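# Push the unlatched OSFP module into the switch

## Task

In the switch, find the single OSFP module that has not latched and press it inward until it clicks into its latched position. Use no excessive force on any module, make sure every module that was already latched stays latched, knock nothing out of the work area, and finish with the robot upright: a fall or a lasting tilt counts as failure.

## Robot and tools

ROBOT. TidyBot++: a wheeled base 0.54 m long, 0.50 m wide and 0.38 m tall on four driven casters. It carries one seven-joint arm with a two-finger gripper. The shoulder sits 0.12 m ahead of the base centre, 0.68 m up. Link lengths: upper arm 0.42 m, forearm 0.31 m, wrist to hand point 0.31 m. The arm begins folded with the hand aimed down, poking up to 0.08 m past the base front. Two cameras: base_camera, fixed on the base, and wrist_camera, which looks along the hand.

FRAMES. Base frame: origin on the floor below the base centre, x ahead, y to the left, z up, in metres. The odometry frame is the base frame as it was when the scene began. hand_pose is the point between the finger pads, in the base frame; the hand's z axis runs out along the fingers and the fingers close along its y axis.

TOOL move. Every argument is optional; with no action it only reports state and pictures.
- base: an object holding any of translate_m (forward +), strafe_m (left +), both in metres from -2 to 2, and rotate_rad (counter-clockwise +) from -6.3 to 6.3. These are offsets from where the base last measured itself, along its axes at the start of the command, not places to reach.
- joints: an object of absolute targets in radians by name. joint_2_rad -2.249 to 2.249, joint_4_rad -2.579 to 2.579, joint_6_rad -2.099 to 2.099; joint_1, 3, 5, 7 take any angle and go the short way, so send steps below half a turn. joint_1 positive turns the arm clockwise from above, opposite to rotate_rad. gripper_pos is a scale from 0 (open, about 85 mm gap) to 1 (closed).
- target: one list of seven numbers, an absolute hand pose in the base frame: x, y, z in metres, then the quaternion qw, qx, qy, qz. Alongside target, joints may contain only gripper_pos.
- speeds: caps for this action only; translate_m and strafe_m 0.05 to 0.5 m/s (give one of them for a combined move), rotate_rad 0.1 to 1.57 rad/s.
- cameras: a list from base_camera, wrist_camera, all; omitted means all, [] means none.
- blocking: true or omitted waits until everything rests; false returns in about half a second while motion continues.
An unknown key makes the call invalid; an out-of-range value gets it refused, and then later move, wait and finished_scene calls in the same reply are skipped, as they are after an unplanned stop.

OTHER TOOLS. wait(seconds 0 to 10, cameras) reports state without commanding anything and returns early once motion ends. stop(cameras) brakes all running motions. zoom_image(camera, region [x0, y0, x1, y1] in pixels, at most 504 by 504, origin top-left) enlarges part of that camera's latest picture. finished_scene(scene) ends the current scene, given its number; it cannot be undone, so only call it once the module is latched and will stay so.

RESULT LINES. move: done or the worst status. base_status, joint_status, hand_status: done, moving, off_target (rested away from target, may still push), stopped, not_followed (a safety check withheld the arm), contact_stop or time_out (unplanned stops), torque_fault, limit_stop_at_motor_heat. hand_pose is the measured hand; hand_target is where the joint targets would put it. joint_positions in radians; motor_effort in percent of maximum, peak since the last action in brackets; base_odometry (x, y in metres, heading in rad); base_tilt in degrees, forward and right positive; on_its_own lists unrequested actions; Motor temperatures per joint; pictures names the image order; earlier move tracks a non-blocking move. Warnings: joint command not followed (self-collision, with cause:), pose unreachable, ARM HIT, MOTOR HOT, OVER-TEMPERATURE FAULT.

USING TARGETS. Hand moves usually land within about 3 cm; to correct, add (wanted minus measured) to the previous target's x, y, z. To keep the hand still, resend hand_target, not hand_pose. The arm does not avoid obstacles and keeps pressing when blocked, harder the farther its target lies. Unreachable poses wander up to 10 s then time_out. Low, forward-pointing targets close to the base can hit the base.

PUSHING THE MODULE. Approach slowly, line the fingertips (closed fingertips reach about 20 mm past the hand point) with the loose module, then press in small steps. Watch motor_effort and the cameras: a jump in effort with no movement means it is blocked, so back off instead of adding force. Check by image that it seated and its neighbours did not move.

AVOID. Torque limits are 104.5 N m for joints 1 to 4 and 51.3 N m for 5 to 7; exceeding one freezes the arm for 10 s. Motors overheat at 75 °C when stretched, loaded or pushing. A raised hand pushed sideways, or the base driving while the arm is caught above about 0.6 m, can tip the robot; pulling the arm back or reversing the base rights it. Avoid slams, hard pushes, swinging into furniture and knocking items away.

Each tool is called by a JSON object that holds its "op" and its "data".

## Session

{"op": "move", "data": {}}

Scene clock: 0.00 s.
Motor temperatures (°C): [28 28 27 28 40 36 39]
base_odometry: x=+0.000 y=+0.000 heading=+0.000
base_tilt: forward=+0.2 right=+0.1
base_status: not commanded
joint_positions: joint_1_rad=-0.031 joint_2_rad=-0.310 joint_3_rad=+3.144 joint_4_rad=-2.510 joint_5_rad=+0.023 joint_6_rad=-0.869 joint_7_rad=+1.545 gripper_pos=+0.000
joint_status: not commanded
motor_effort: joint_1_rad=+0 joint_2_rad=-1 joint_3_rad=+0 joint_4_rad=+15 joint_5_rad=+1 joint_6_rad=+0 joint_7_rad=+2
hand_pose: x=+0.2674 y=+0.0002 z=+0.5870 quat_wxyz=(+0.008, +0.999, +0.008, +0.036) (m; base frame)
hand_target: x=+0.2684 y=+0.0002 z=+0.5875 quat_wxyz=(+0.008, +0.999, +0.008, +0.037) (m; base frame)
hand_status: not commanded
pictures: base_camera, wrist_camera
camera_calibration:
wrist_camera: T_world_to_cam=[[-0.0234149, -0.999616, -0.0148405, 0.0210109], [-0.992878, 0.0249865, -0.116486, 0.394593], [0.116812, 0.0120073, -0.993081, 0.687857], [0, 0, 0, 1]] pos_world=[0.311925, 0.00288401, 0.729374]

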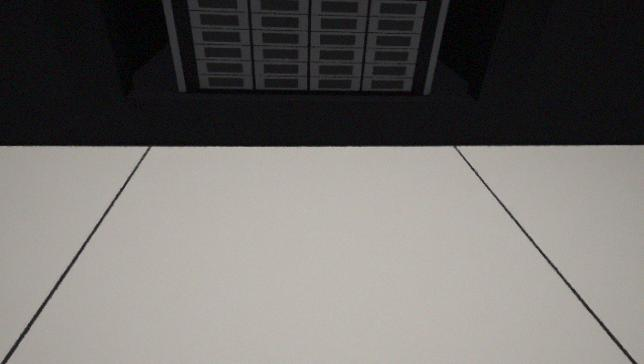

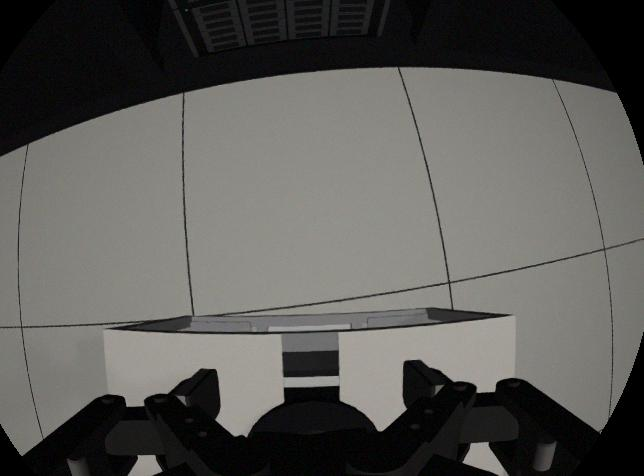

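{"op": "move", "data": {"base": {"rotate_rad": 0.084, "strafe_m": -0.09}, "joints": {"joint_1_rad": 0.0, "joint_2_rad": 0.55, "joint_3_rad": 3.13, "joint_4_rad": -2.245, "joint_5_rad": -0.02, "joint_6_rad": 1.31, "joint_7_rad": 1.57, "gripper_pos": 0.87}}}

{"op": "zoom_image", "data": {"camera": "wrist_camera", "region": [40, 270, 500, 410]}}

Scene clock: 27.83 s.
Motor temperatures (°C): [28 28 27 28 40 36 39]
move: done
base_odometry: x=+0.000 y=-0.090 heading=+0.085
base_tilt: forward=+0.3 right=+0.1
base_status: done
joint_positions: joint_1_rad=-0.020 joint_2_rad=+0.545 joint_3_rad=+3.144 joint_4_rad=-2.271 joint_5_rad=+0.023 joint_6_rad=+1.249 joint_7_rad=+1.545 gripper_pos=+0.870
joint_status: all done
motor_effort: joint_1_rad=+0(1) joint_2_rad=-29(30) joint_3_rad=-2(2) joint_4_rad=+11(15) joint_5_rad=+1(2) joint_6_rad=+8(9) joint_7_rad=+2(3)
hand_pose: x=+0.7487 y=+0.0195 z=+0.7448 quat_wxyz=(-0.020, +0.706, +0.008, +0.708) (m; base frame)
hand_target: x=+0.7557 y=+0.0011 z=+0.7716 quat_wxyz=(-0.001, +0.676, -0.008, +0.737) (m; base frame)
hand_status: not commanded
pictures: base_camera, wrist_camera
camera_calibration:
wrist_camera: T_world_to_cam=[[0.0675466, -0.995958, -0.0591971, 0.0187697], [0.0448929, 0.0623065, -0.997047, 0.768513], [0.996706, 0.0646896, 0.0489201, -0.647698], [0, 0, 0, 1]] pos_world=[0.609795, 0.0127098, 0.79904]

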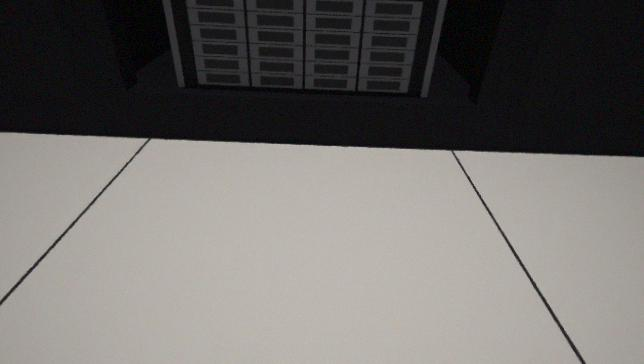

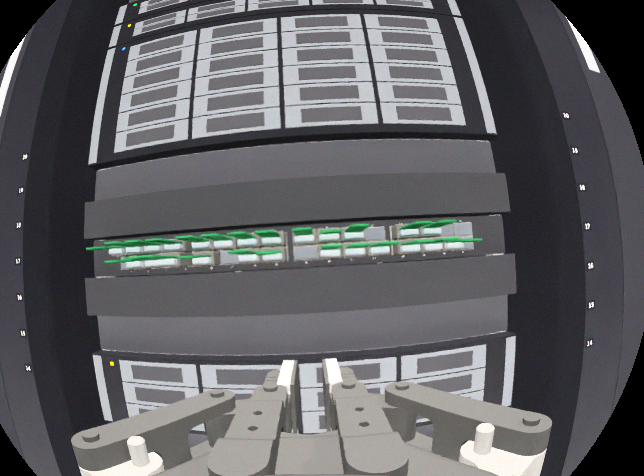

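Scaled by 1.096.

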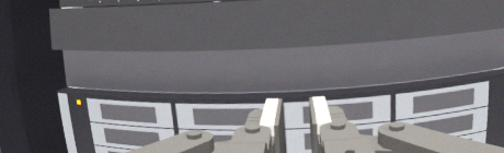

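{"op": "zoom_image", "data": {"camera": "wrist_camera", "region": [80, 200, 300, 290]}}

{"op": "zoom_image", "data": {"camera": "wrist_camera", "region": [280, 200, 500, 290]}}

Scaled by 2.291.

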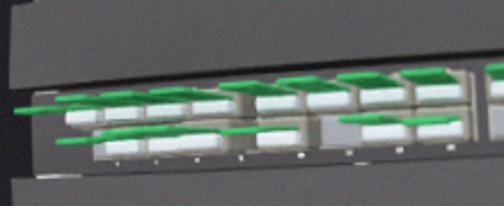

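Scaled by 2.291.

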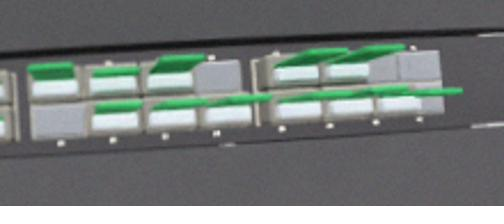

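{"op": "zoom_image", "data": {"camera": "wrist_camera", "region": [80, 225, 190, 285]}}

{"op": "zoom_image", "data": {"camera": "wrist_camera", "region": [180, 220, 290, 280]}}

{"op": "zoom_image", "data": {"camera": "wrist_camera", "region": [280, 215, 390, 275]}}

{"op": "zoom_image", "data": {"camera": "wrist_camera", "region": [380, 210, 490, 270]}}

Scaled by 4.582.

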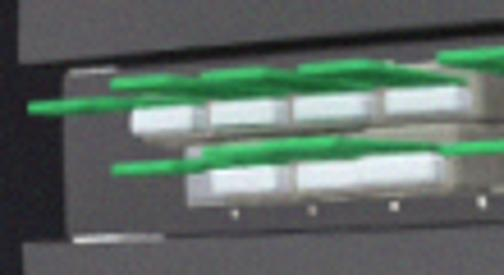

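Scaled by 4.582.

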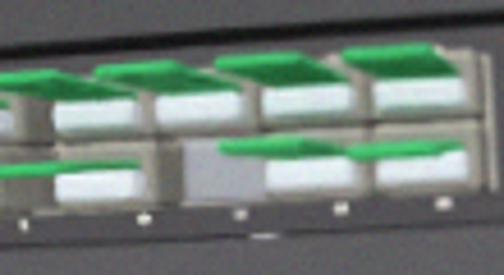

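Scaled by 4.582.

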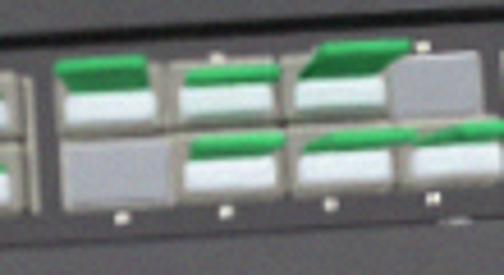

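Scaled by 4.582.

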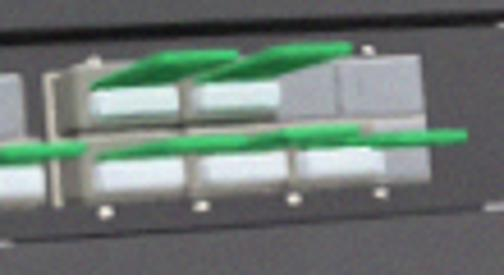

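{"op": "move", "data": {"base": {"rotate_rad": 0.025, "strafe_m": 0.16}, "joints": {"joint_1_rad": 0.03, "joint_2_rad": 0.37, "joint_3_rad": 3.13, "joint_4_rad": -2.18, "joint_5_rad": -0.02, "joint_6_rad": 0.985, "joint_7_rad": -0.05, "gripper_pos": 1.0}}}

{"op": "zoom_image", "data": {"camera": "wrist_camera", "region": [240, 150, 400, 310]}}

{"op": "zoom_image", "data": {"camera": "wrist_camera", "region": [240, 280, 400, 440]}}

Scene clock: 77.00 s.
Motor temperatures (°C): [28 29 27 28 40 36 39]
move: done
base_odometry: x=-0.014 y=+0.069 heading=+0.110
base_tilt: forward=+0.2 right=+0.1
base_status: done
joint_positions: joint_1_rad=+0.015 joint_2_rad=+0.404 joint_3_rad=+3.132 joint_4_rad=-2.207 joint_5_rad=+0.020 joint_6_rad=+1.040 joint_7_rad=+0.001 gripper_pos=+0.999
joint_status: all done
motor_effort: joint_1_rad=+0(4) joint_2_rad=-27(30) joint_3_rad=-1(3) joint_4_rad=+14(15) joint_5_rad=+1(3) joint_6_rad=+9(9) joint_7_rad=+1(2)
hand_pose: x=+0.7547 y=+0.0025 z=+0.7973 quat_wxyz=(-0.501, +0.505, -0.495, +0.499) (m; base frame)
hand_target: x=+0.7574 y=-0.0166 z=+0.8150 quat_wxyz=(-0.509, +0.473, -0.523, +0.494) (m; base frame)
hand_status: not commanded
pictures: base_camera, wrist_camera
camera_calibration:
wrist_camera: T_world_to_cam=[[0.0267218, 0.0344016, -0.999051, 0.782116], [0.0323085, 0.998856, 0.035259, 0.00574877], [0.999121, -0.03322, 0.0255798, -0.638174], [0, 0, 0, 1]] pos_world=[0.616528, -0.0538484, 0.797495]

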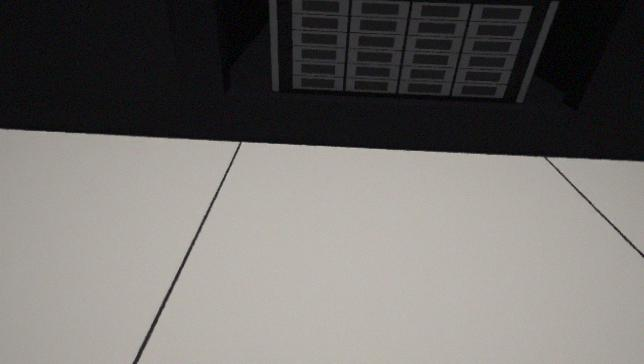

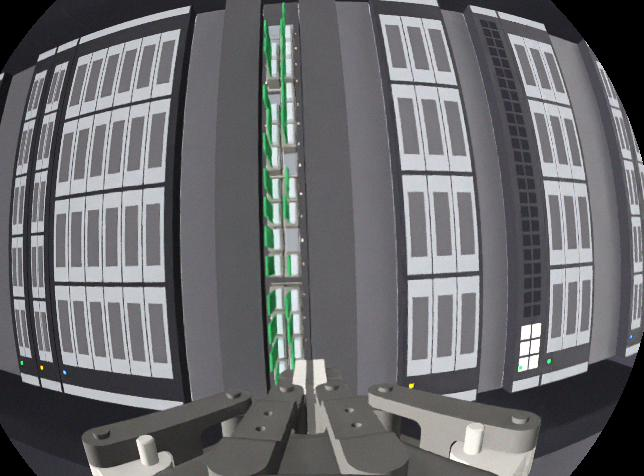

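Scaled by 3.150.

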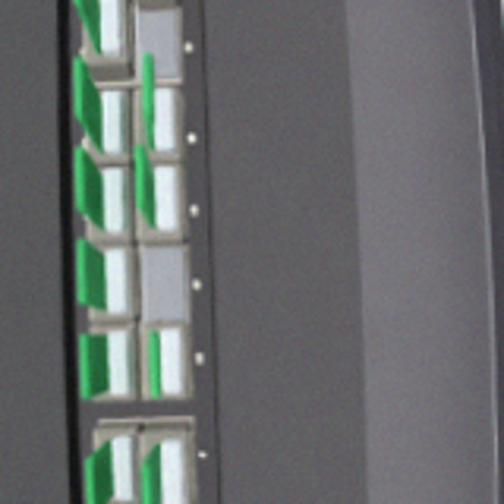

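Scaled by 3.150.

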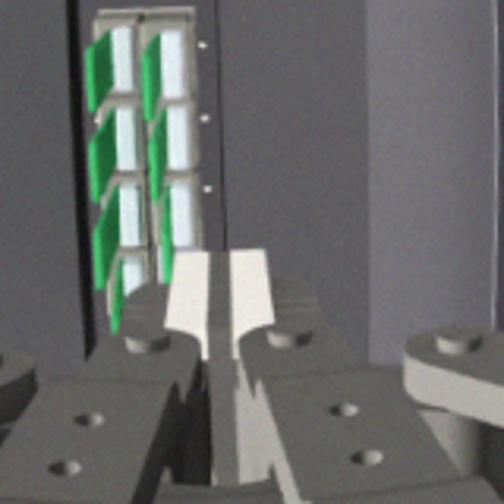

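{"op": "move", "data": {}}

Scene clock: 89.73 s.
Motor temperatures (°C): [28 29 27 29 40 36 39]
base_odometry: x=-0.014 y=+0.069 heading=+0.110
base_tilt: forward=+0.2 right=+0.1
base_status: done
joint_positions: joint_1_rad=+0.015 joint_2_rad=+0.404 joint_3_rad=+3.132 joint_4_rad=-2.207 joint_5_rad=+0.020 joint_6_rad=+1.039 joint_7_rad=+0.001 gripper_pos=+0.999
joint_status: all done
motor_effort: joint_1_rad=+0(4) joint_2_rad=-27(30) joint_3_rad=-1(3) joint_4_rad=+14(15) joint_5_rad=+1(3) joint_6_rad=+8(9) joint_7_rad=+2(2)
hand_pose: x=+0.7547 y=+0.0025 z=+0.7972 quat_wxyz=(-0.501, +0.505, -0.496, +0.499) (m; base frame)
hand_target: x=+0.7574 y=-0.0166 z=+0.8150 quat_wxyz=(-0.509, +0.473, -0.523, +0.494) (m; base frame)
hand_status: not commanded
pictures: base_camera, wrist_camera
camera_calibration:
wrist_camera: T_world_to_cam=[[0.0264751, 0.0347028, -0.999047, 0.782223], [0.0323191, 0.998845, 0.0355523, 0.00551017], [0.999127, -0.0332295, 0.025323, -0.637972], [0, 0, 0, 1]] pos_world=[0.616528, -0.0538487, 0.797437]

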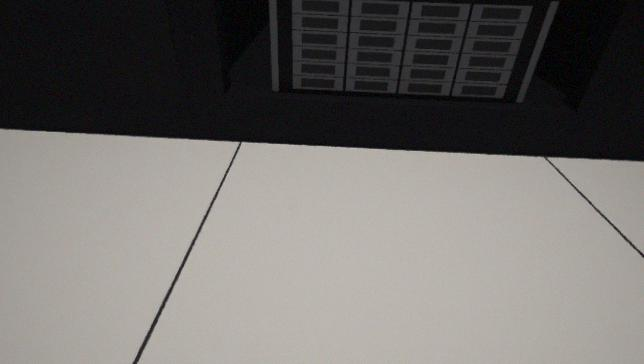

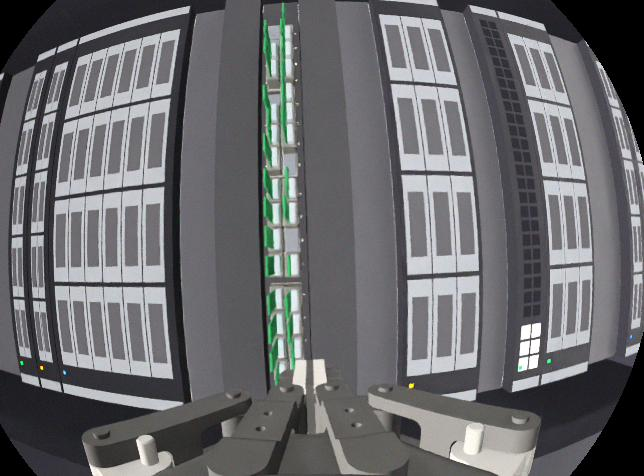

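{"op": "zoom_image", "data": {"camera": "wrist_camera", "region": [240, 270, 340, 400]}}

{"op": "zoom_image", "data": {"camera": "wrist_camera", "region": [240, 150, 340, 280]}}

{"op": "zoom_image", "data": {"camera": "wrist_camera", "region": [240, 0, 340, 150]}}

Scaled by 3.877.

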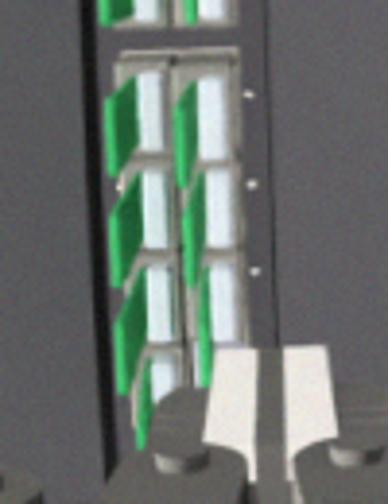

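Scaled by 3.877.

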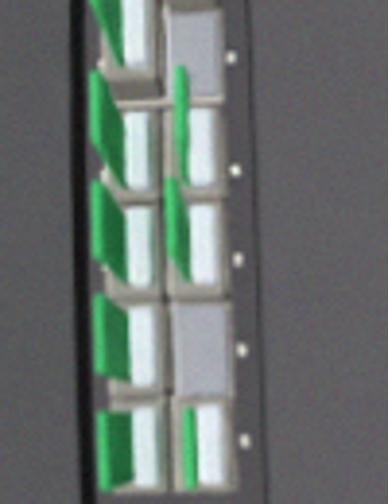

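Scaled by 3.360.

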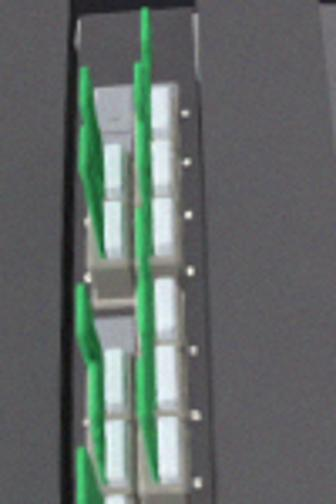

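{"op": "zoom_image", "data": {"camera": "wrist_camera", "region": [262, 275, 312, 325]}}

{"op": "zoom_image", "data": {"camera": "wrist_camera", "region": [262, 320, 312, 370]}}

{"op": "zoom_image", "data": {"camera": "wrist_camera", "region": [258, 230, 308, 280]}}

{"op": "zoom_image", "data": {"camera": "wrist_camera", "region": [258, 170, 308, 220]}}

Scaled by 10.080.

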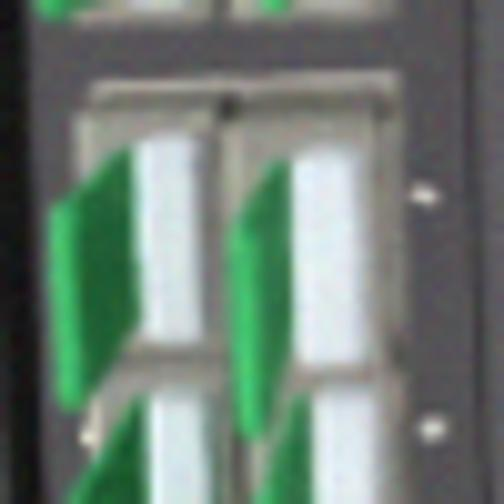

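Scaled by 10.080.

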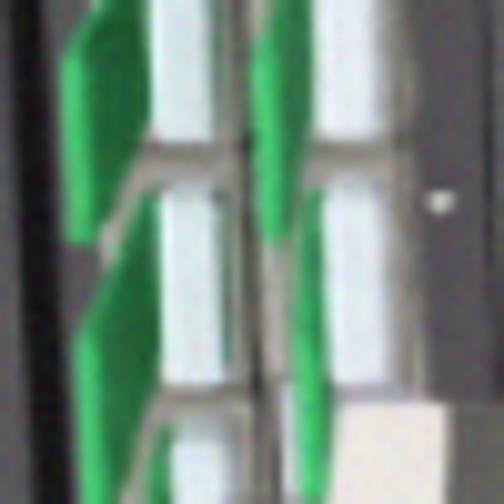

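Scaled by 10.080.

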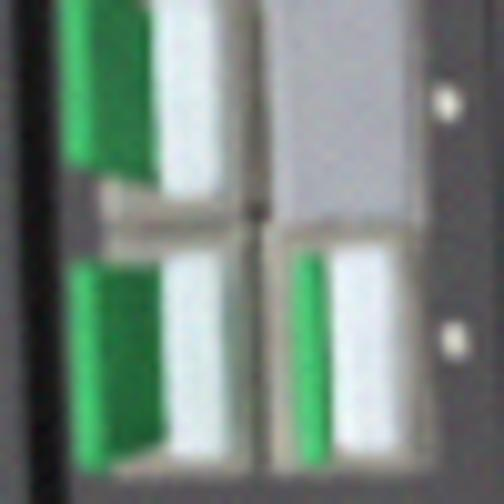

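Scaled by 10.080.

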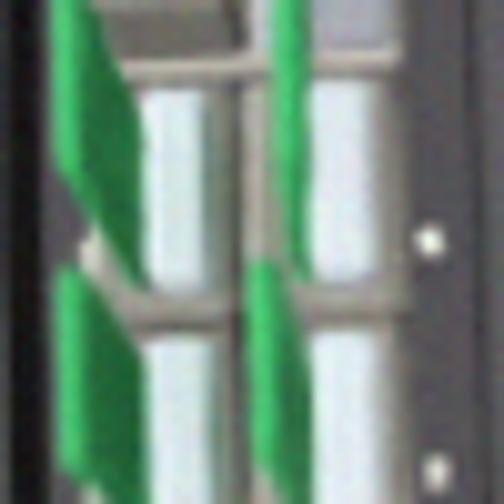

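{"op": "move", "data": {"base": {"translate_m": 0.13, "strafe_m": -0.012}, "speeds": {"translate_m": 0.15}, "cameras": ["wrist_camera"]}}

{"op": "zoom_image", "data": {"camera": "wrist_camera", "region": [250, 290, 330, 370]}}

Scene clock: 171.53 s.
Motor temperatures (°C): [28 31 27 29 40 36 39]
move: done
base_odometry: x=+0.117 y=+0.072 heading=+0.111
base_tilt: forward=+0.2 right=+0.1
base_status: done
joint_positions: joint_1_rad=+0.015 joint_2_rad=+0.400 joint_3_rad=+3.132 joint_4_rad=-2.203 joint_5_rad=+0.020 joint_6_rad=+1.038 joint_7_rad=+0.001 gripper_pos=+0.999
joint_status: not commanded
motor_effort: joint_1_rad=+0(1) joint_2_rad=-28(29) joint_3_rad=+0(2) joint_4_rad=+14(15) joint_5_rad=+1(1) joint_6_rad=+8(9) joint_7_rad=+2(2)
hand_pose: x=+0.7554 y=+0.0023 z=+0.8011 quat_wxyz=(-0.502, +0.503, -0.494, +0.500) (m; base frame)
hand_target: x=+0.7574 y=-0.0166 z=+0.8150 quat_wxyz=(-0.509, +0.473, -0.523, +0.494) (m; base frame)
hand_status: not commanded
pictures: wrist_camera
camera_calibration:
wrist_camera: T_world_to_cam=[[0.0328237, 0.0345895, -0.998862, 0.781181], [0.0323847, 0.998839, 0.0356529, 0.00539809], [0.998936, -0.0335182, 0.0316655, -0.643691], [0, 0, 0, 1]] pos_world=[0.61719, -0.0539878, 0.800483]

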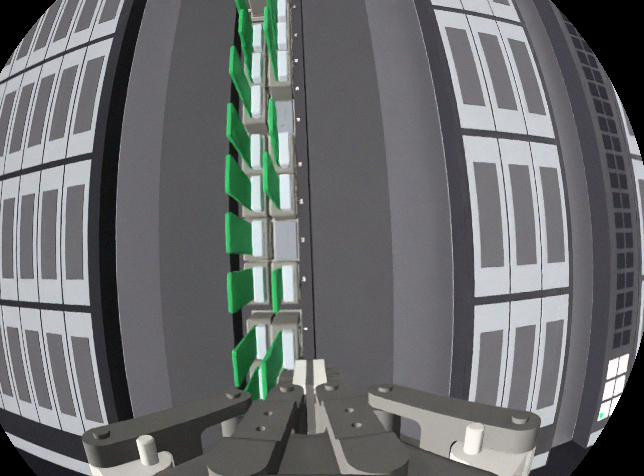

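Scaled by 6.300.

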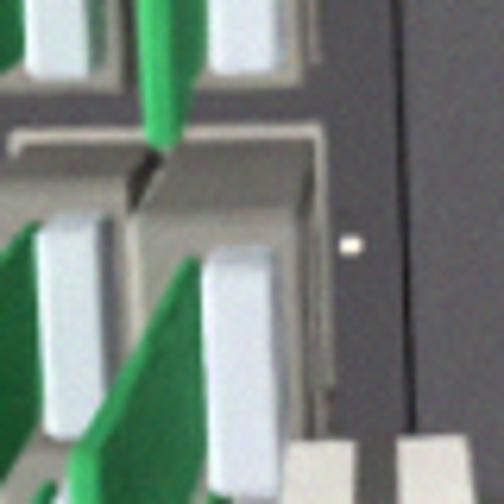

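{"op": "move", "data": {"base": {"translate_m": -0.012, "strafe_m": -0.0155}, "speeds": {"translate_m": 0.1}, "cameras": ["wrist_camera"]}}

{"op": "zoom_image", "data": {"camera": "wrist_camera", "region": [250, 310, 330, 390]}}

Scene clock: 207.63 s.
Motor temperatures (°C): [28 31 27 29 40 36 39]
move: done
base_odometry: x=+0.107 y=+0.055 heading=+0.111
base_tilt: forward=+0.2 right=+0.1
base_status: done
joint_positions: joint_1_rad=+0.023 joint_2_rad=+0.398 joint_3_rad=+3.129 joint_4_rad=-2.202 joint_5_rad=+0.017 joint_6_rad=+1.036 joint_7_rad=+0.001 gripper_pos=+0.999
joint_status: not commanded
motor_effort: joint_1_rad=+0(4) joint_2_rad=-28(30) joint_3_rad=-1(3) joint_4_rad=+14(15) joint_5_rad=+1(1) joint_6_rad=+9(9) joint_7_rad=+2(2)
hand_pose: x=+0.7552 y=-0.0021 z=+0.8028 quat_wxyz=(-0.501, +0.500, -0.496, +0.502) (m; base frame)
hand_target: x=+0.7574 y=-0.0166 z=+0.8150 quat_wxyz=(-0.509, +0.473, -0.523, +0.494) (m; base frame)
hand_status: not commanded
pictures: wrist_camera
camera_calibration:
wrist_camera: T_world_to_cam=[[0.0349629, 0.0370295, -0.998702, 0.781208], [0.0405352, 0.998438, 0.0384387, 0.00135443], [0.998566, -0.0418265, 0.0334073, -0.644862], [0, 0, 0, 1]] pos_world=[0.61657, -0.0572524, 0.801685]

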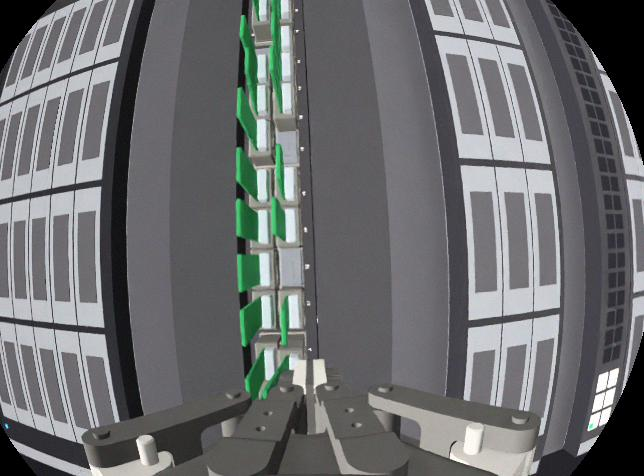

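Scaled by 6.300.

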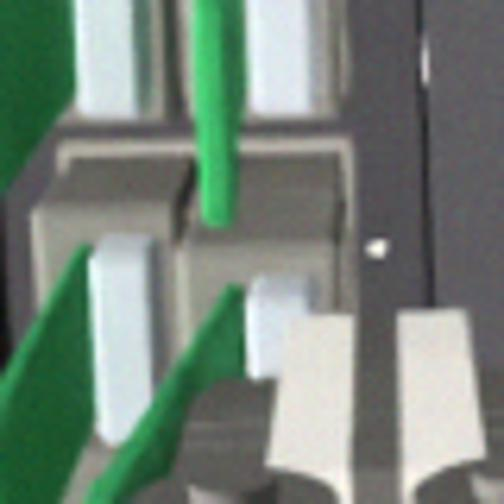

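{"op": "zoom_image", "data": {"camera": "wrist_camera", "region": [255, 345, 305, 395]}}

{"op": "move", "data": {"cameras": ["wrist_camera"]}}

{"op": "zoom_image", "data": {"camera": "wrist_camera", "region": [250, 310, 330, 390]}}

Scaled by 10.080.

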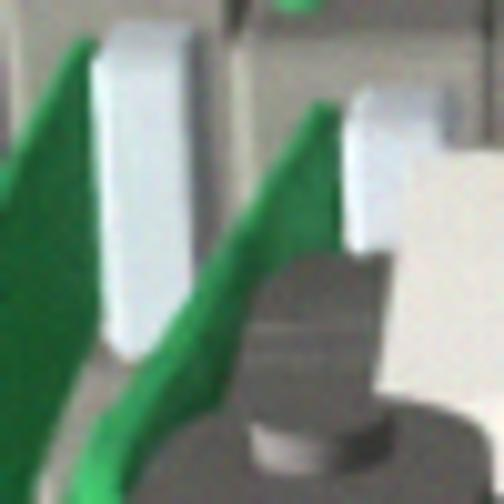

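Scene clock: 213.77 s.
Motor temperatures (°C): [28 31 27 29 40 36 39]
base_odometry: x=+0.107 y=+0.055 heading=+0.111
base_tilt: forward=+0.2 right=+0.1
base_status: done
joint_positions: joint_1_rad=+0.023 joint_2_rad=+0.398 joint_3_rad=+3.129 joint_4_rad=-2.202 joint_5_rad=+0.017 joint_6_rad=+1.036 joint_7_rad=+0.001 gripper_pos=+0.999
joint_status: not commanded
motor_effort: joint_1_rad=+0(4) joint_2_rad=-28(30) joint_3_rad=-1(3) joint_4_rad=+14(15) joint_5_rad=+1(1) joint_6_rad=+8(9) joint_7_rad=+2(2)
hand_pose: x=+0.7552 y=-0.0021 z=+0.8028 quat_wxyz=(-0.501, +0.500, -0.496, +0.502) (m; base frame)
hand_target: x=+0.7574 y=-0.0166 z=+0.8150 quat_wxyz=(-0.509, +0.473, -0.523, +0.494) (m; base frame)
hand_status: not commanded
pictures: wrist_camera
camera_calibration:
wrist_camera: T_world_to_cam=[[0.0349629, 0.0370295, -0.998702, 0.781208], [0.0405352, 0.998438, 0.0384387, 0.00135443], [0.998566, -0.0418265, 0.0334073, -0.644862], [0, 0, 0, 1]] pos_world=[0.61657, -0.0572524, 0.801685]

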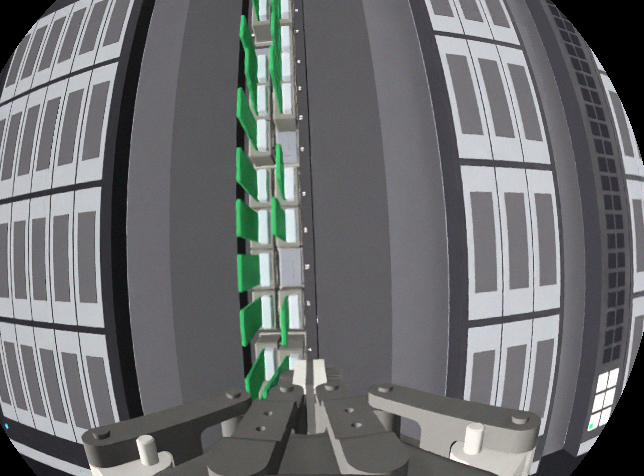

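Scaled by 6.300.

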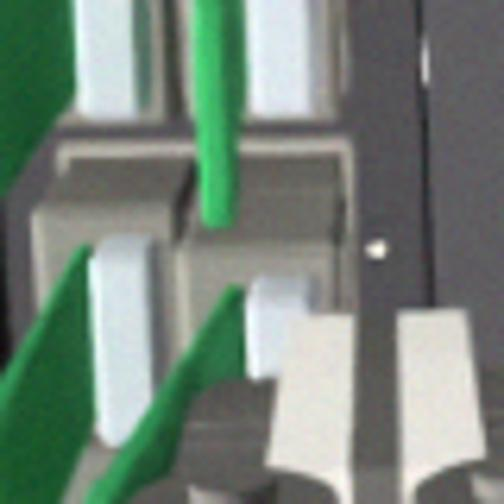

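{"op": "move", "data": {"joints": {"joint_2_rad": 0.3645}, "cameras": ["wrist_camera"]}}

{"op": "zoom_image", "data": {"camera": "wrist_camera", "region": [265, 340, 315, 390]}}

Scene clock: 226.33 s.
Motor temperatures (°C): [28 31 27 29 40 36 39]
move: done
base_odometry: x=+0.107 y=+0.055 heading=+0.111
base_tilt: forward=+0.2 right=+0.1
base_status: not commanded
joint_positions: joint_1_rad=+0.023 joint_2_rad=+0.397 joint_3_rad=+3.129 joint_4_rad=-2.202 joint_5_rad=+0.017 joint_6_rad=+1.036 joint_7_rad=+0.001 gripper_pos=+0.999
joint_status: all done
motor_effort: joint_1_rad=+0(0) joint_2_rad=-28(29) joint_3_rad=-1(2) joint_4_rad=+14(15) joint_5_rad=+1(1) joint_6_rad=+9(9) joint_7_rad=+2(2)
hand_pose: x=+0.7552 y=-0.0021 z=+0.8031 quat_wxyz=(-0.501, +0.500, -0.496, +0.502) (m; base frame)
hand_target: x=+0.7566 y=-0.0166 z=+0.8185 quat_wxyz=(-0.510, +0.471, -0.522, +0.495) (m; base frame)
hand_status: not commanded
pictures: wrist_camera
camera_calibration:
wrist_camera: T_world_to_cam=[[0.0354911, 0.0370174, -0.998684, 0.781132], [0.0405148, 0.998439, 0.0384481, 0.00135048], [0.998548, -0.0418261, 0.0339359, -0.645221], [0, 0, 0, 1]] pos_world=[0.616506, -0.0572509, 0.801949]

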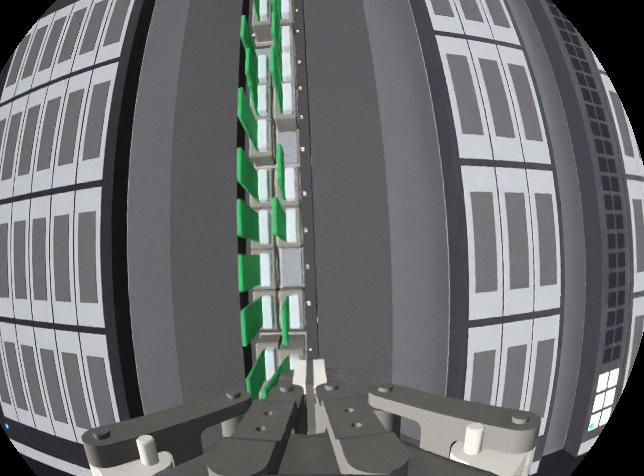

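Scaled by 10.080.

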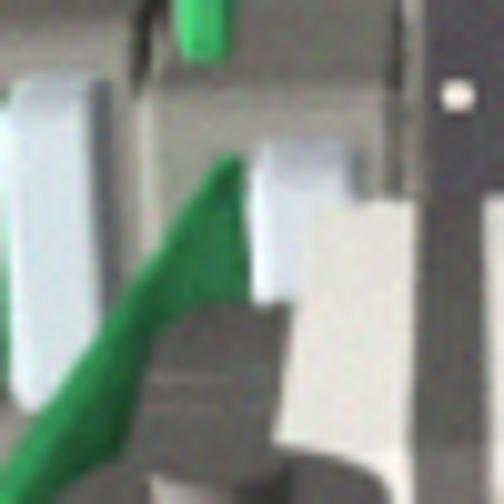

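{"op": "move", "data": {"joints": {"joint_2_rad": 0.357}, "cameras": []}}

Scene clock: 229.27 s.
Motor temperatures (°C): [28 31 27 29 40 36 39]
move: done
base_odometry: x=+0.107 y=+0.055 heading=+0.111
base_tilt: forward=+0.2 right=+0.1
base_status: not commanded
joint_positions: joint_1_rad=+0.023 joint_2_rad=+0.394 joint_3_rad=+3.129 joint_4_rad=-2.202 joint_5_rad=+0.017 joint_6_rad=+1.036 joint_7_rad=+0.001 gripper_pos=+0.999
joint_status: all done
motor_effort: joint_1_rad=+0(0) joint_2_rad=-28(28) joint_3_rad=-1(2) joint_4_rad=+14(15) joint_5_rad=+1(1) joint_6_rad=+9(9) joint_7_rad=+2(2)
hand_pose: x=+0.7548 y=-0.0021 z=+0.8050 quat_wxyz=(-0.502, +0.499, -0.495, +0.503) (m; base frame)
hand_target: x=+0.7556 y=-0.0166 z=+0.8233 quat_wxyz=(-0.512, +0.470, -0.520, +0.497) (m; base frame)
hand_status: not commanded
pictures: none
No camera images: "cameras" was empty.

{"op": "move", "data": {"base": {"translate_m": 0.008}, "speeds": {"translate_m": 0.05}, "cameras": ["wrist_camera"]}}

{"op": "zoom_image", "data": {"camera": "wrist_camera", "region": [265, 340, 315, 390]}}

Scene clock: 231.40 s.
Motor temperatures (°C): [28 31 27 29 40 36 39]
move: done
base_odometry: x=+0.115 y=+0.056 heading=+0.111
base_tilt: forward=+0.2 right=+0.1
base_status: done
joint_positions: joint_1_rad=+0.023 joint_2_rad=+0.391 joint_3_rad=+3.129 joint_4_rad=-2.202 joint_5_rad=+0.017 joint_6_rad=+1.034 joint_7_rad=+0.001 gripper_pos=+0.999
joint_status: not commanded
motor_effort: joint_1_rad=+0(2) joint_2_rad=-27(29) joint_3_rad=-1(1) joint_4_rad=+16(20) joint_5_rad=+1(1) joint_6_rad=+9(9) joint_7_rad=+2(2)
hand_pose: x=+0.7544 y=-0.0020 z=+0.8063 quat_wxyz=(-0.503, +0.499, -0.495, +0.503) (m; base frame)
hand_target: x=+0.7556 y=-0.0166 z=+0.8233 quat_wxyz=(-0.512, +0.470, -0.520, +0.497) (m; base frame)
hand_status: not commanded
pictures: wrist_camera
camera_calibration:
wrist_camera: T_world_to_cam=[[0.0395685, 0.0369827, -0.998532, 0.781115], [0.0402527, 0.998445, 0.0385745, 0.00126164], [0.998406, -0.04172, 0.0380183, -0.64774], [0, 0, 0, 1]] pos_world=[0.615749, -0.0571711, 0.804546]

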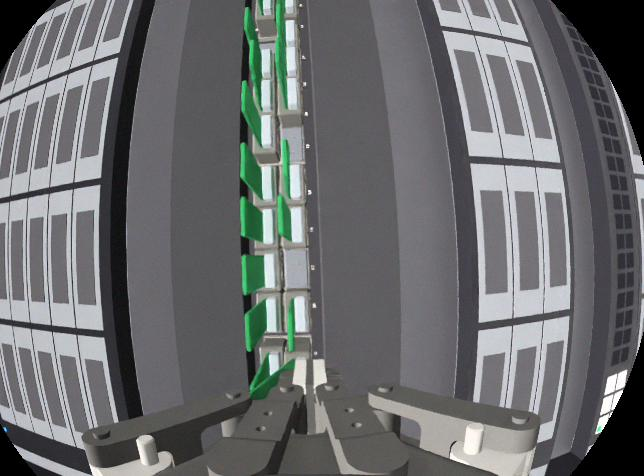

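Scaled by 10.080.

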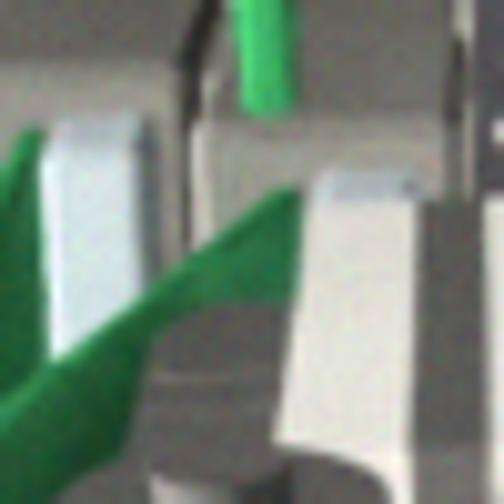

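{"op": "move", "data": {"base": {"translate_m": -0.004, "strafe_m": -0.002}, "speeds": {"translate_m": 0.05}, "cameras": ["wrist_camera"]}}

{"op": "zoom_image", "data": {"camera": "wrist_camera", "region": [255, 330, 315, 390]}}

Scene clock: 269.23 s.
Motor temperatures (°C): [28 32 27 29 40 36 39]
move: done
base_odometry: x=+0.111 y=+0.053 heading=+0.111
base_tilt: forward=+0.2 right=+0.1
base_status: done
joint_positions: joint_1_rad=+0.023 joint_2_rad=+0.390 joint_3_rad=+3.129 joint_4_rad=-2.202 joint_5_rad=+0.017 joint_6_rad=+1.033 joint_7_rad=+0.001 gripper_pos=+0.999
joint_status: not commanded
motor_effort: joint_1_rad=+0(2) joint_2_rad=-28(31) joint_3_rad=+0(2) joint_4_rad=+15(16) joint_5_rad=+1(1) joint_6_rad=+9(10) joint_7_rad=+2(2)
hand_pose: x=+0.7543 y=-0.0020 z=+0.8070 quat_wxyz=(-0.503, +0.499, -0.495, +0.504) (m; base frame)
hand_target: x=+0.7556 y=-0.0166 z=+0.8233 quat_wxyz=(-0.512, +0.470, -0.520, +0.497) (m; base frame)
hand_status: not commanded
pictures: wrist_camera
camera_calibration:
wrist_camera: T_world_to_cam=[[0.0402661, 0.0369425, -0.998506, 0.781312], [0.0402312, 0.998446, 0.0385626, 0.00126205], [0.998379, -0.0417238, 0.0387173, -0.648191], [0, 0, 0, 1]] pos_world=[0.615629, -0.0571687, 0.805193]

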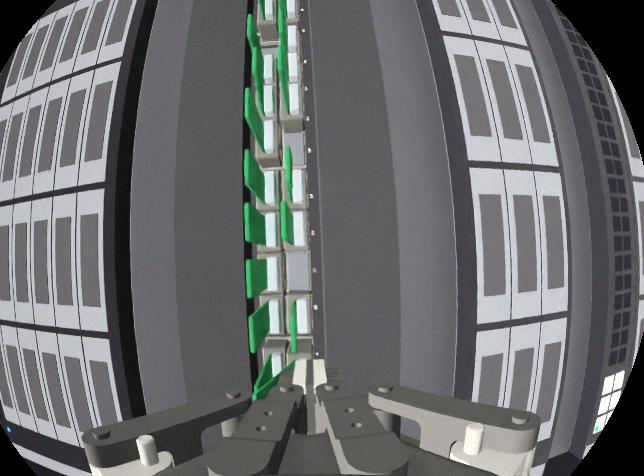

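Scaled by 8.400.

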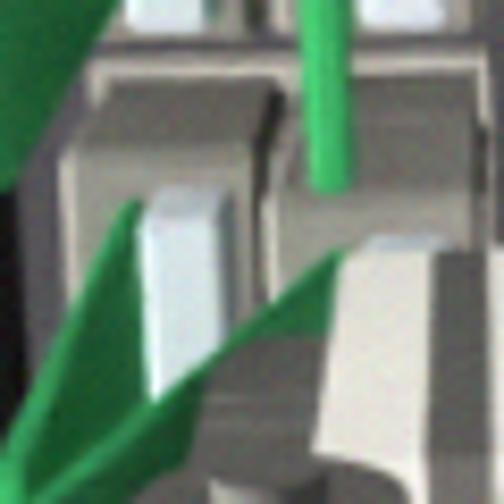

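{"op": "move", "data": {"joints": {"joint_2_rad": 0.375, "joint_6_rad": 0.976}, "cameras": ["wrist_camera"]}}

{"op": "zoom_image", "data": {"camera": "wrist_camera", "region": [255, 330, 315, 390]}}

Scene clock: 276.53 s.
Motor temperatures (°C): [28 32 27 29 40 36 39]
move: done
base_odometry: x=+0.111 y=+0.053 heading=+0.111
base_tilt: forward=+0.2 right=+0.1
base_status: not commanded
joint_positions: joint_1_rad=+0.023 joint_2_rad=+0.390 joint_3_rad=+3.129 joint_4_rad=-2.202 joint_5_rad=+0.017 joint_6_rad=+1.027 joint_7_rad=+0.001 gripper_pos=+0.999
joint_status: all done
motor_effort: joint_1_rad=+1(1) joint_2_rad=-28(28) joint_3_rad=+0(2) joint_4_rad=+15(16) joint_5_rad=+1(1) joint_6_rad=+9(10) joint_7_rad=+2(2)
hand_pose: x=+0.7543 y=-0.0020 z=+0.8048 quat_wxyz=(-0.501, +0.501, -0.497, +0.502) (m; base frame)
hand_target: x=+0.7580 y=-0.0166 z=+0.8090 quat_wxyz=(-0.505, +0.476, -0.527, +0.490) (m; base frame)
hand_status: not commanded
pictures: wrist_camera
camera_calibration:
wrist_camera: T_world_to_cam=[[0.0332794, 0.0369237, -0.998764, 0.784576], [0.0405284, 0.998446, 0.0382624, 0.0013727], [0.998624, -0.0417517, 0.0317312, -0.642702], [0, 0, 0, 1]] pos_world=[0.615652, -0.0571739, 0.803948]

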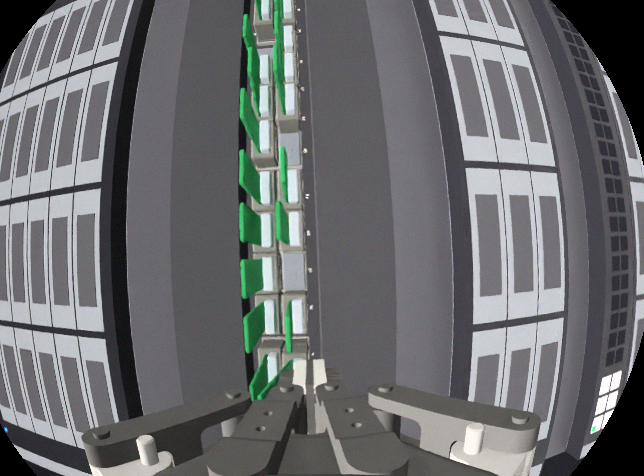

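Scaled by 8.400.

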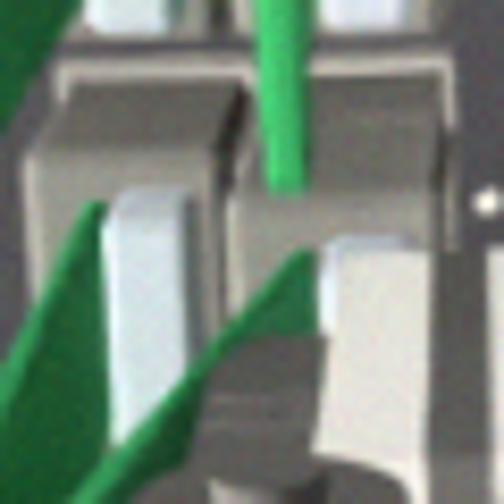

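{"op": "move", "data": {"base": {"translate_m": 0.007}, "speeds": {"translate_m": 0.05}, "cameras": ["wrist_camera"]}}

{"op": "zoom_image", "data": {"camera": "wrist_camera", "region": [255, 330, 315, 390]}}

Scene clock: 283.80 s.
Motor temperatures (°C): [28 32 27 29 40 36 39]
move: done
base_odometry: x=+0.118 y=+0.054 heading=+0.111
base_tilt: forward=+0.2 right=+0.1
base_status: done
joint_positions: joint_1_rad=+0.023 joint_2_rad=+0.390 joint_3_rad=+3.129 joint_4_rad=-2.202 joint_5_rad=+0.017 joint_6_rad=+1.026 joint_7_rad=+0.001 gripper_pos=+0.999
joint_status: not commanded
motor_effort: joint_1_rad=+0(2) joint_2_rad=-26(28) joint_3_rad=-1(1) joint_4_rad=+16(19) joint_5_rad=+1(1) joint_6_rad=+8(9) joint_7_rad=+2(2)
hand_pose: x=+0.7543 y=-0.0016 z=+0.8048 quat_wxyz=(-0.501, +0.501, -0.497, +0.502) (m; base frame)
hand_target: x=+0.7580 y=-0.0166 z=+0.8090 quat_wxyz=(-0.505, +0.476, -0.527, +0.490) (m; base frame)
hand_status: not commanded
pictures: wrist_camera
camera_calibration:
wrist_camera: T_world_to_cam=[[0.0329798, 0.0371805, -0.998764, 0.7848], [0.039944, 0.99846, 0.0384882, 0.00128383], [0.998658, -0.041164, 0.0314439, -0.642431], [0, 0, 0, 1]] pos_world=[0.615635, -0.0569061, 0.803981]

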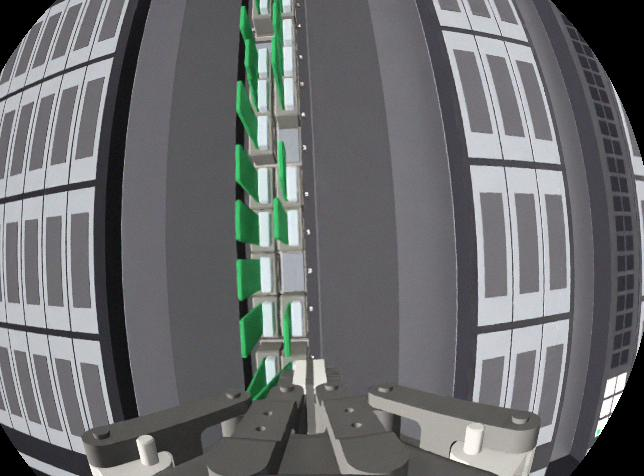

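Scaled by 8.400.

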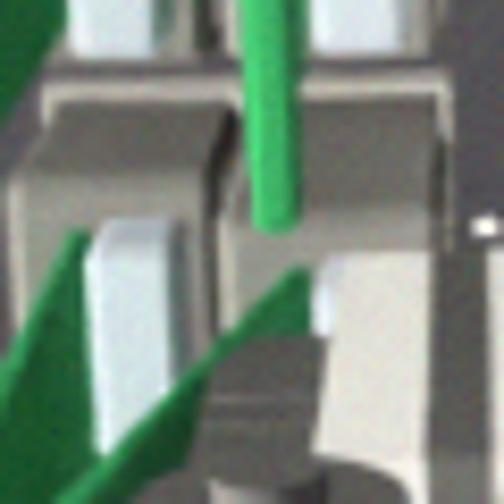

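{"op": "move", "data": {"base": {"translate_m": 0.005}, "speeds": {"translate_m": 0.05}, "cameras": ["wrist_camera"]}}

{"op": "zoom_image", "data": {"camera": "wrist_camera", "region": [255, 330, 315, 390]}}

Scene clock: 287.80 s.
Motor temperatures (°C): [28 32 27 29 40 36 39]
move: done
base_odometry: x=+0.123 y=+0.055 heading=+0.111
base_tilt: forward=+0.2 right=+0.1
base_status: done
joint_positions: joint_1_rad=+0.023 joint_2_rad=+0.389 joint_3_rad=+3.128 joint_4_rad=-2.202 joint_5_rad=+0.017 joint_6_rad=+1.025 joint_7_rad=+0.001 gripper_pos=+0.999
joint_status: not commanded
motor_effort: joint_1_rad=+1(3) joint_2_rad=-26(27) joint_3_rad=-1(3) joint_4_rad=+16(20) joint_5_rad=+1(2) joint_6_rad=+8(9) joint_7_rad=+2(2)
hand_pose: x=+0.7540 y=-0.0015 z=+0.8049 quat_wxyz=(-0.501, +0.501, -0.497, +0.501) (m; base frame)
hand_target: x=+0.7580 y=-0.0166 z=+0.8090 quat_wxyz=(-0.505, +0.476, -0.527, +0.490) (m; base frame)
hand_status: not commanded
pictures: wrist_camera
camera_calibration:
wrist_camera: T_world_to_cam=[[0.0326454, 0.0373029, -0.998771, 0.785215], [0.0396321, 0.998469, 0.038587, 0.00124831], [0.998681, -0.0408431, 0.0311171, -0.641948], [0, 0, 0, 1]] pos_world=[0.615418, -0.0567563, 0.804177]

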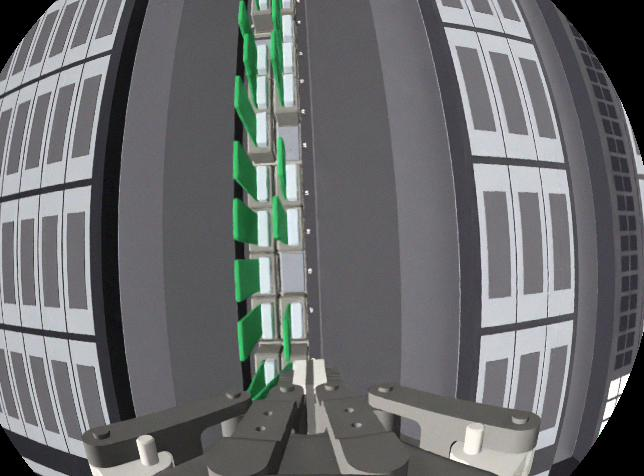

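Scaled by 8.400.

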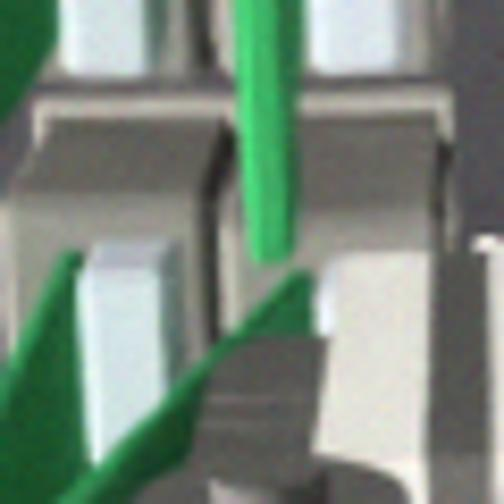

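{"op": "move", "data": {"base": {"translate_m": 0.003}, "speeds": {"translate_m": 0.05}, "cameras": ["wrist_camera"]}}

{"op": "zoom_image", "data": {"camera": "wrist_camera", "region": [255, 330, 315, 390]}}

Scene clock: 294.17 s.
Motor temperatures (°C): [28 32 27 29 40 36 39]
move: done
base_odometry: x=+0.126 y=+0.055 heading=+0.111
base_tilt: forward=+0.2 right=+0.1
base_status: done
joint_positions: joint_1_rad=+0.023 joint_2_rad=+0.388 joint_3_rad=+3.128 joint_4_rad=-2.203 joint_5_rad=+0.017 joint_6_rad=+1.024 joint_7_rad=+0.001 gripper_pos=+0.999
joint_status: not commanded
motor_effort: joint_1_rad=+1(3) joint_2_rad=-26(27) joint_3_rad=+0(2) joint_4_rad=+17(19) joint_5_rad=+0(1) joint_6_rad=+8(9) joint_7_rad=+2(2)
hand_pose: x=+0.7539 y=-0.0013 z=+0.8049 quat_wxyz=(-0.501, +0.501, -0.497, +0.501) (m; base frame)
hand_target: x=+0.7580 y=-0.0166 z=+0.8090 quat_wxyz=(-0.505, +0.476, -0.527, +0.490) (m; base frame)
hand_status: not commanded
pictures: wrist_camera
camera_calibration:
wrist_camera: T_world_to_cam=[[0.0320225, 0.0374532, -0.998785, 0.785619], [0.0394109, 0.998473, 0.038705, 0.00116779], [0.99871, -0.0406024, 0.0304976, -0.64134], [0, 0, 0, 1]] pos_world=[0.615309, -0.0566299, 0.804179]

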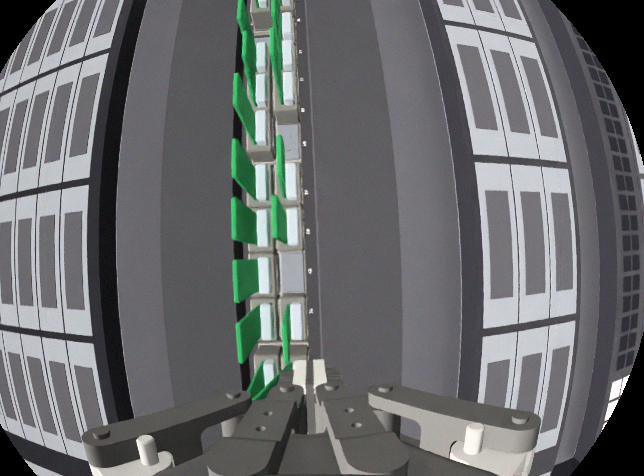

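Scaled by 8.400.

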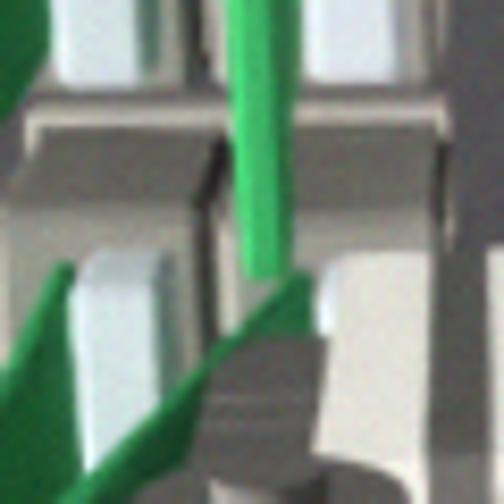

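{"op": "move", "data": {"base": {"translate_m": 0.002}, "speeds": {"translate_m": 0.05}, "cameras": ["wrist_camera"]}}

{"op": "zoom_image", "data": {"camera": "wrist_camera", "region": [255, 330, 315, 390]}}

Scene clock: 296.87 s.
Motor temperatures (°C): [28 32 27 29 40 36 39]
move: done
base_odometry: x=+0.128 y=+0.055 heading=+0.110
base_tilt: forward=+0.2 right=+0.1
base_status: done
joint_positions: joint_1_rad=+0.023 joint_2_rad=+0.387 joint_3_rad=+3.128 joint_4_rad=-2.203 joint_5_rad=+0.017 joint_6_rad=+1.024 joint_7_rad=+0.001 gripper_pos=+0.999
joint_status: not commanded
motor_effort: joint_1_rad=+1(2) joint_2_rad=-26(27) joint_3_rad=+1(2) joint_4_rad=+18(21) joint_5_rad=+0(1) joint_6_rad=+8(8) joint_7_rad=+2(2)
hand_pose: x=+0.7537 y=-0.0013 z=+0.8049 quat_wxyz=(-0.501, +0.501, -0.497, +0.501) (m; base frame)
hand_target: x=+0.7580 y=-0.0166 z=+0.8090 quat_wxyz=(-0.505, +0.476, -0.527, +0.490) (m; base frame)
hand_status: not commanded
pictures: wrist_camera
camera_calibration:
wrist_camera: T_world_to_cam=[[0.0317699, 0.0374514, -0.998793, 0.7859], [0.0393926, 0.998474, 0.0386925, 0.00117745], [0.998719, -0.0405743, 0.0302461, -0.640922], [0, 0, 0, 1]] pos_world=[0.615087, -0.0566137, 0.804291]

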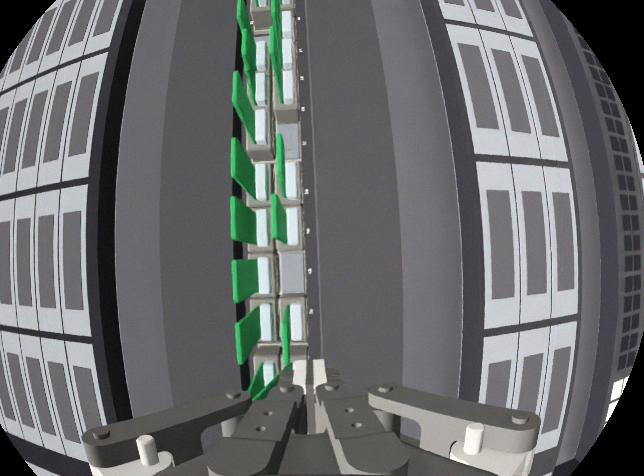

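Scaled by 8.400.

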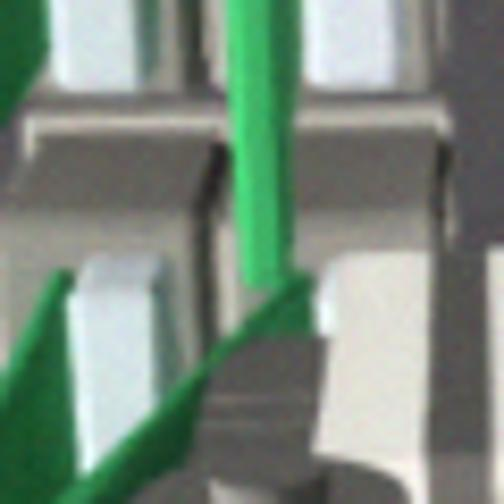

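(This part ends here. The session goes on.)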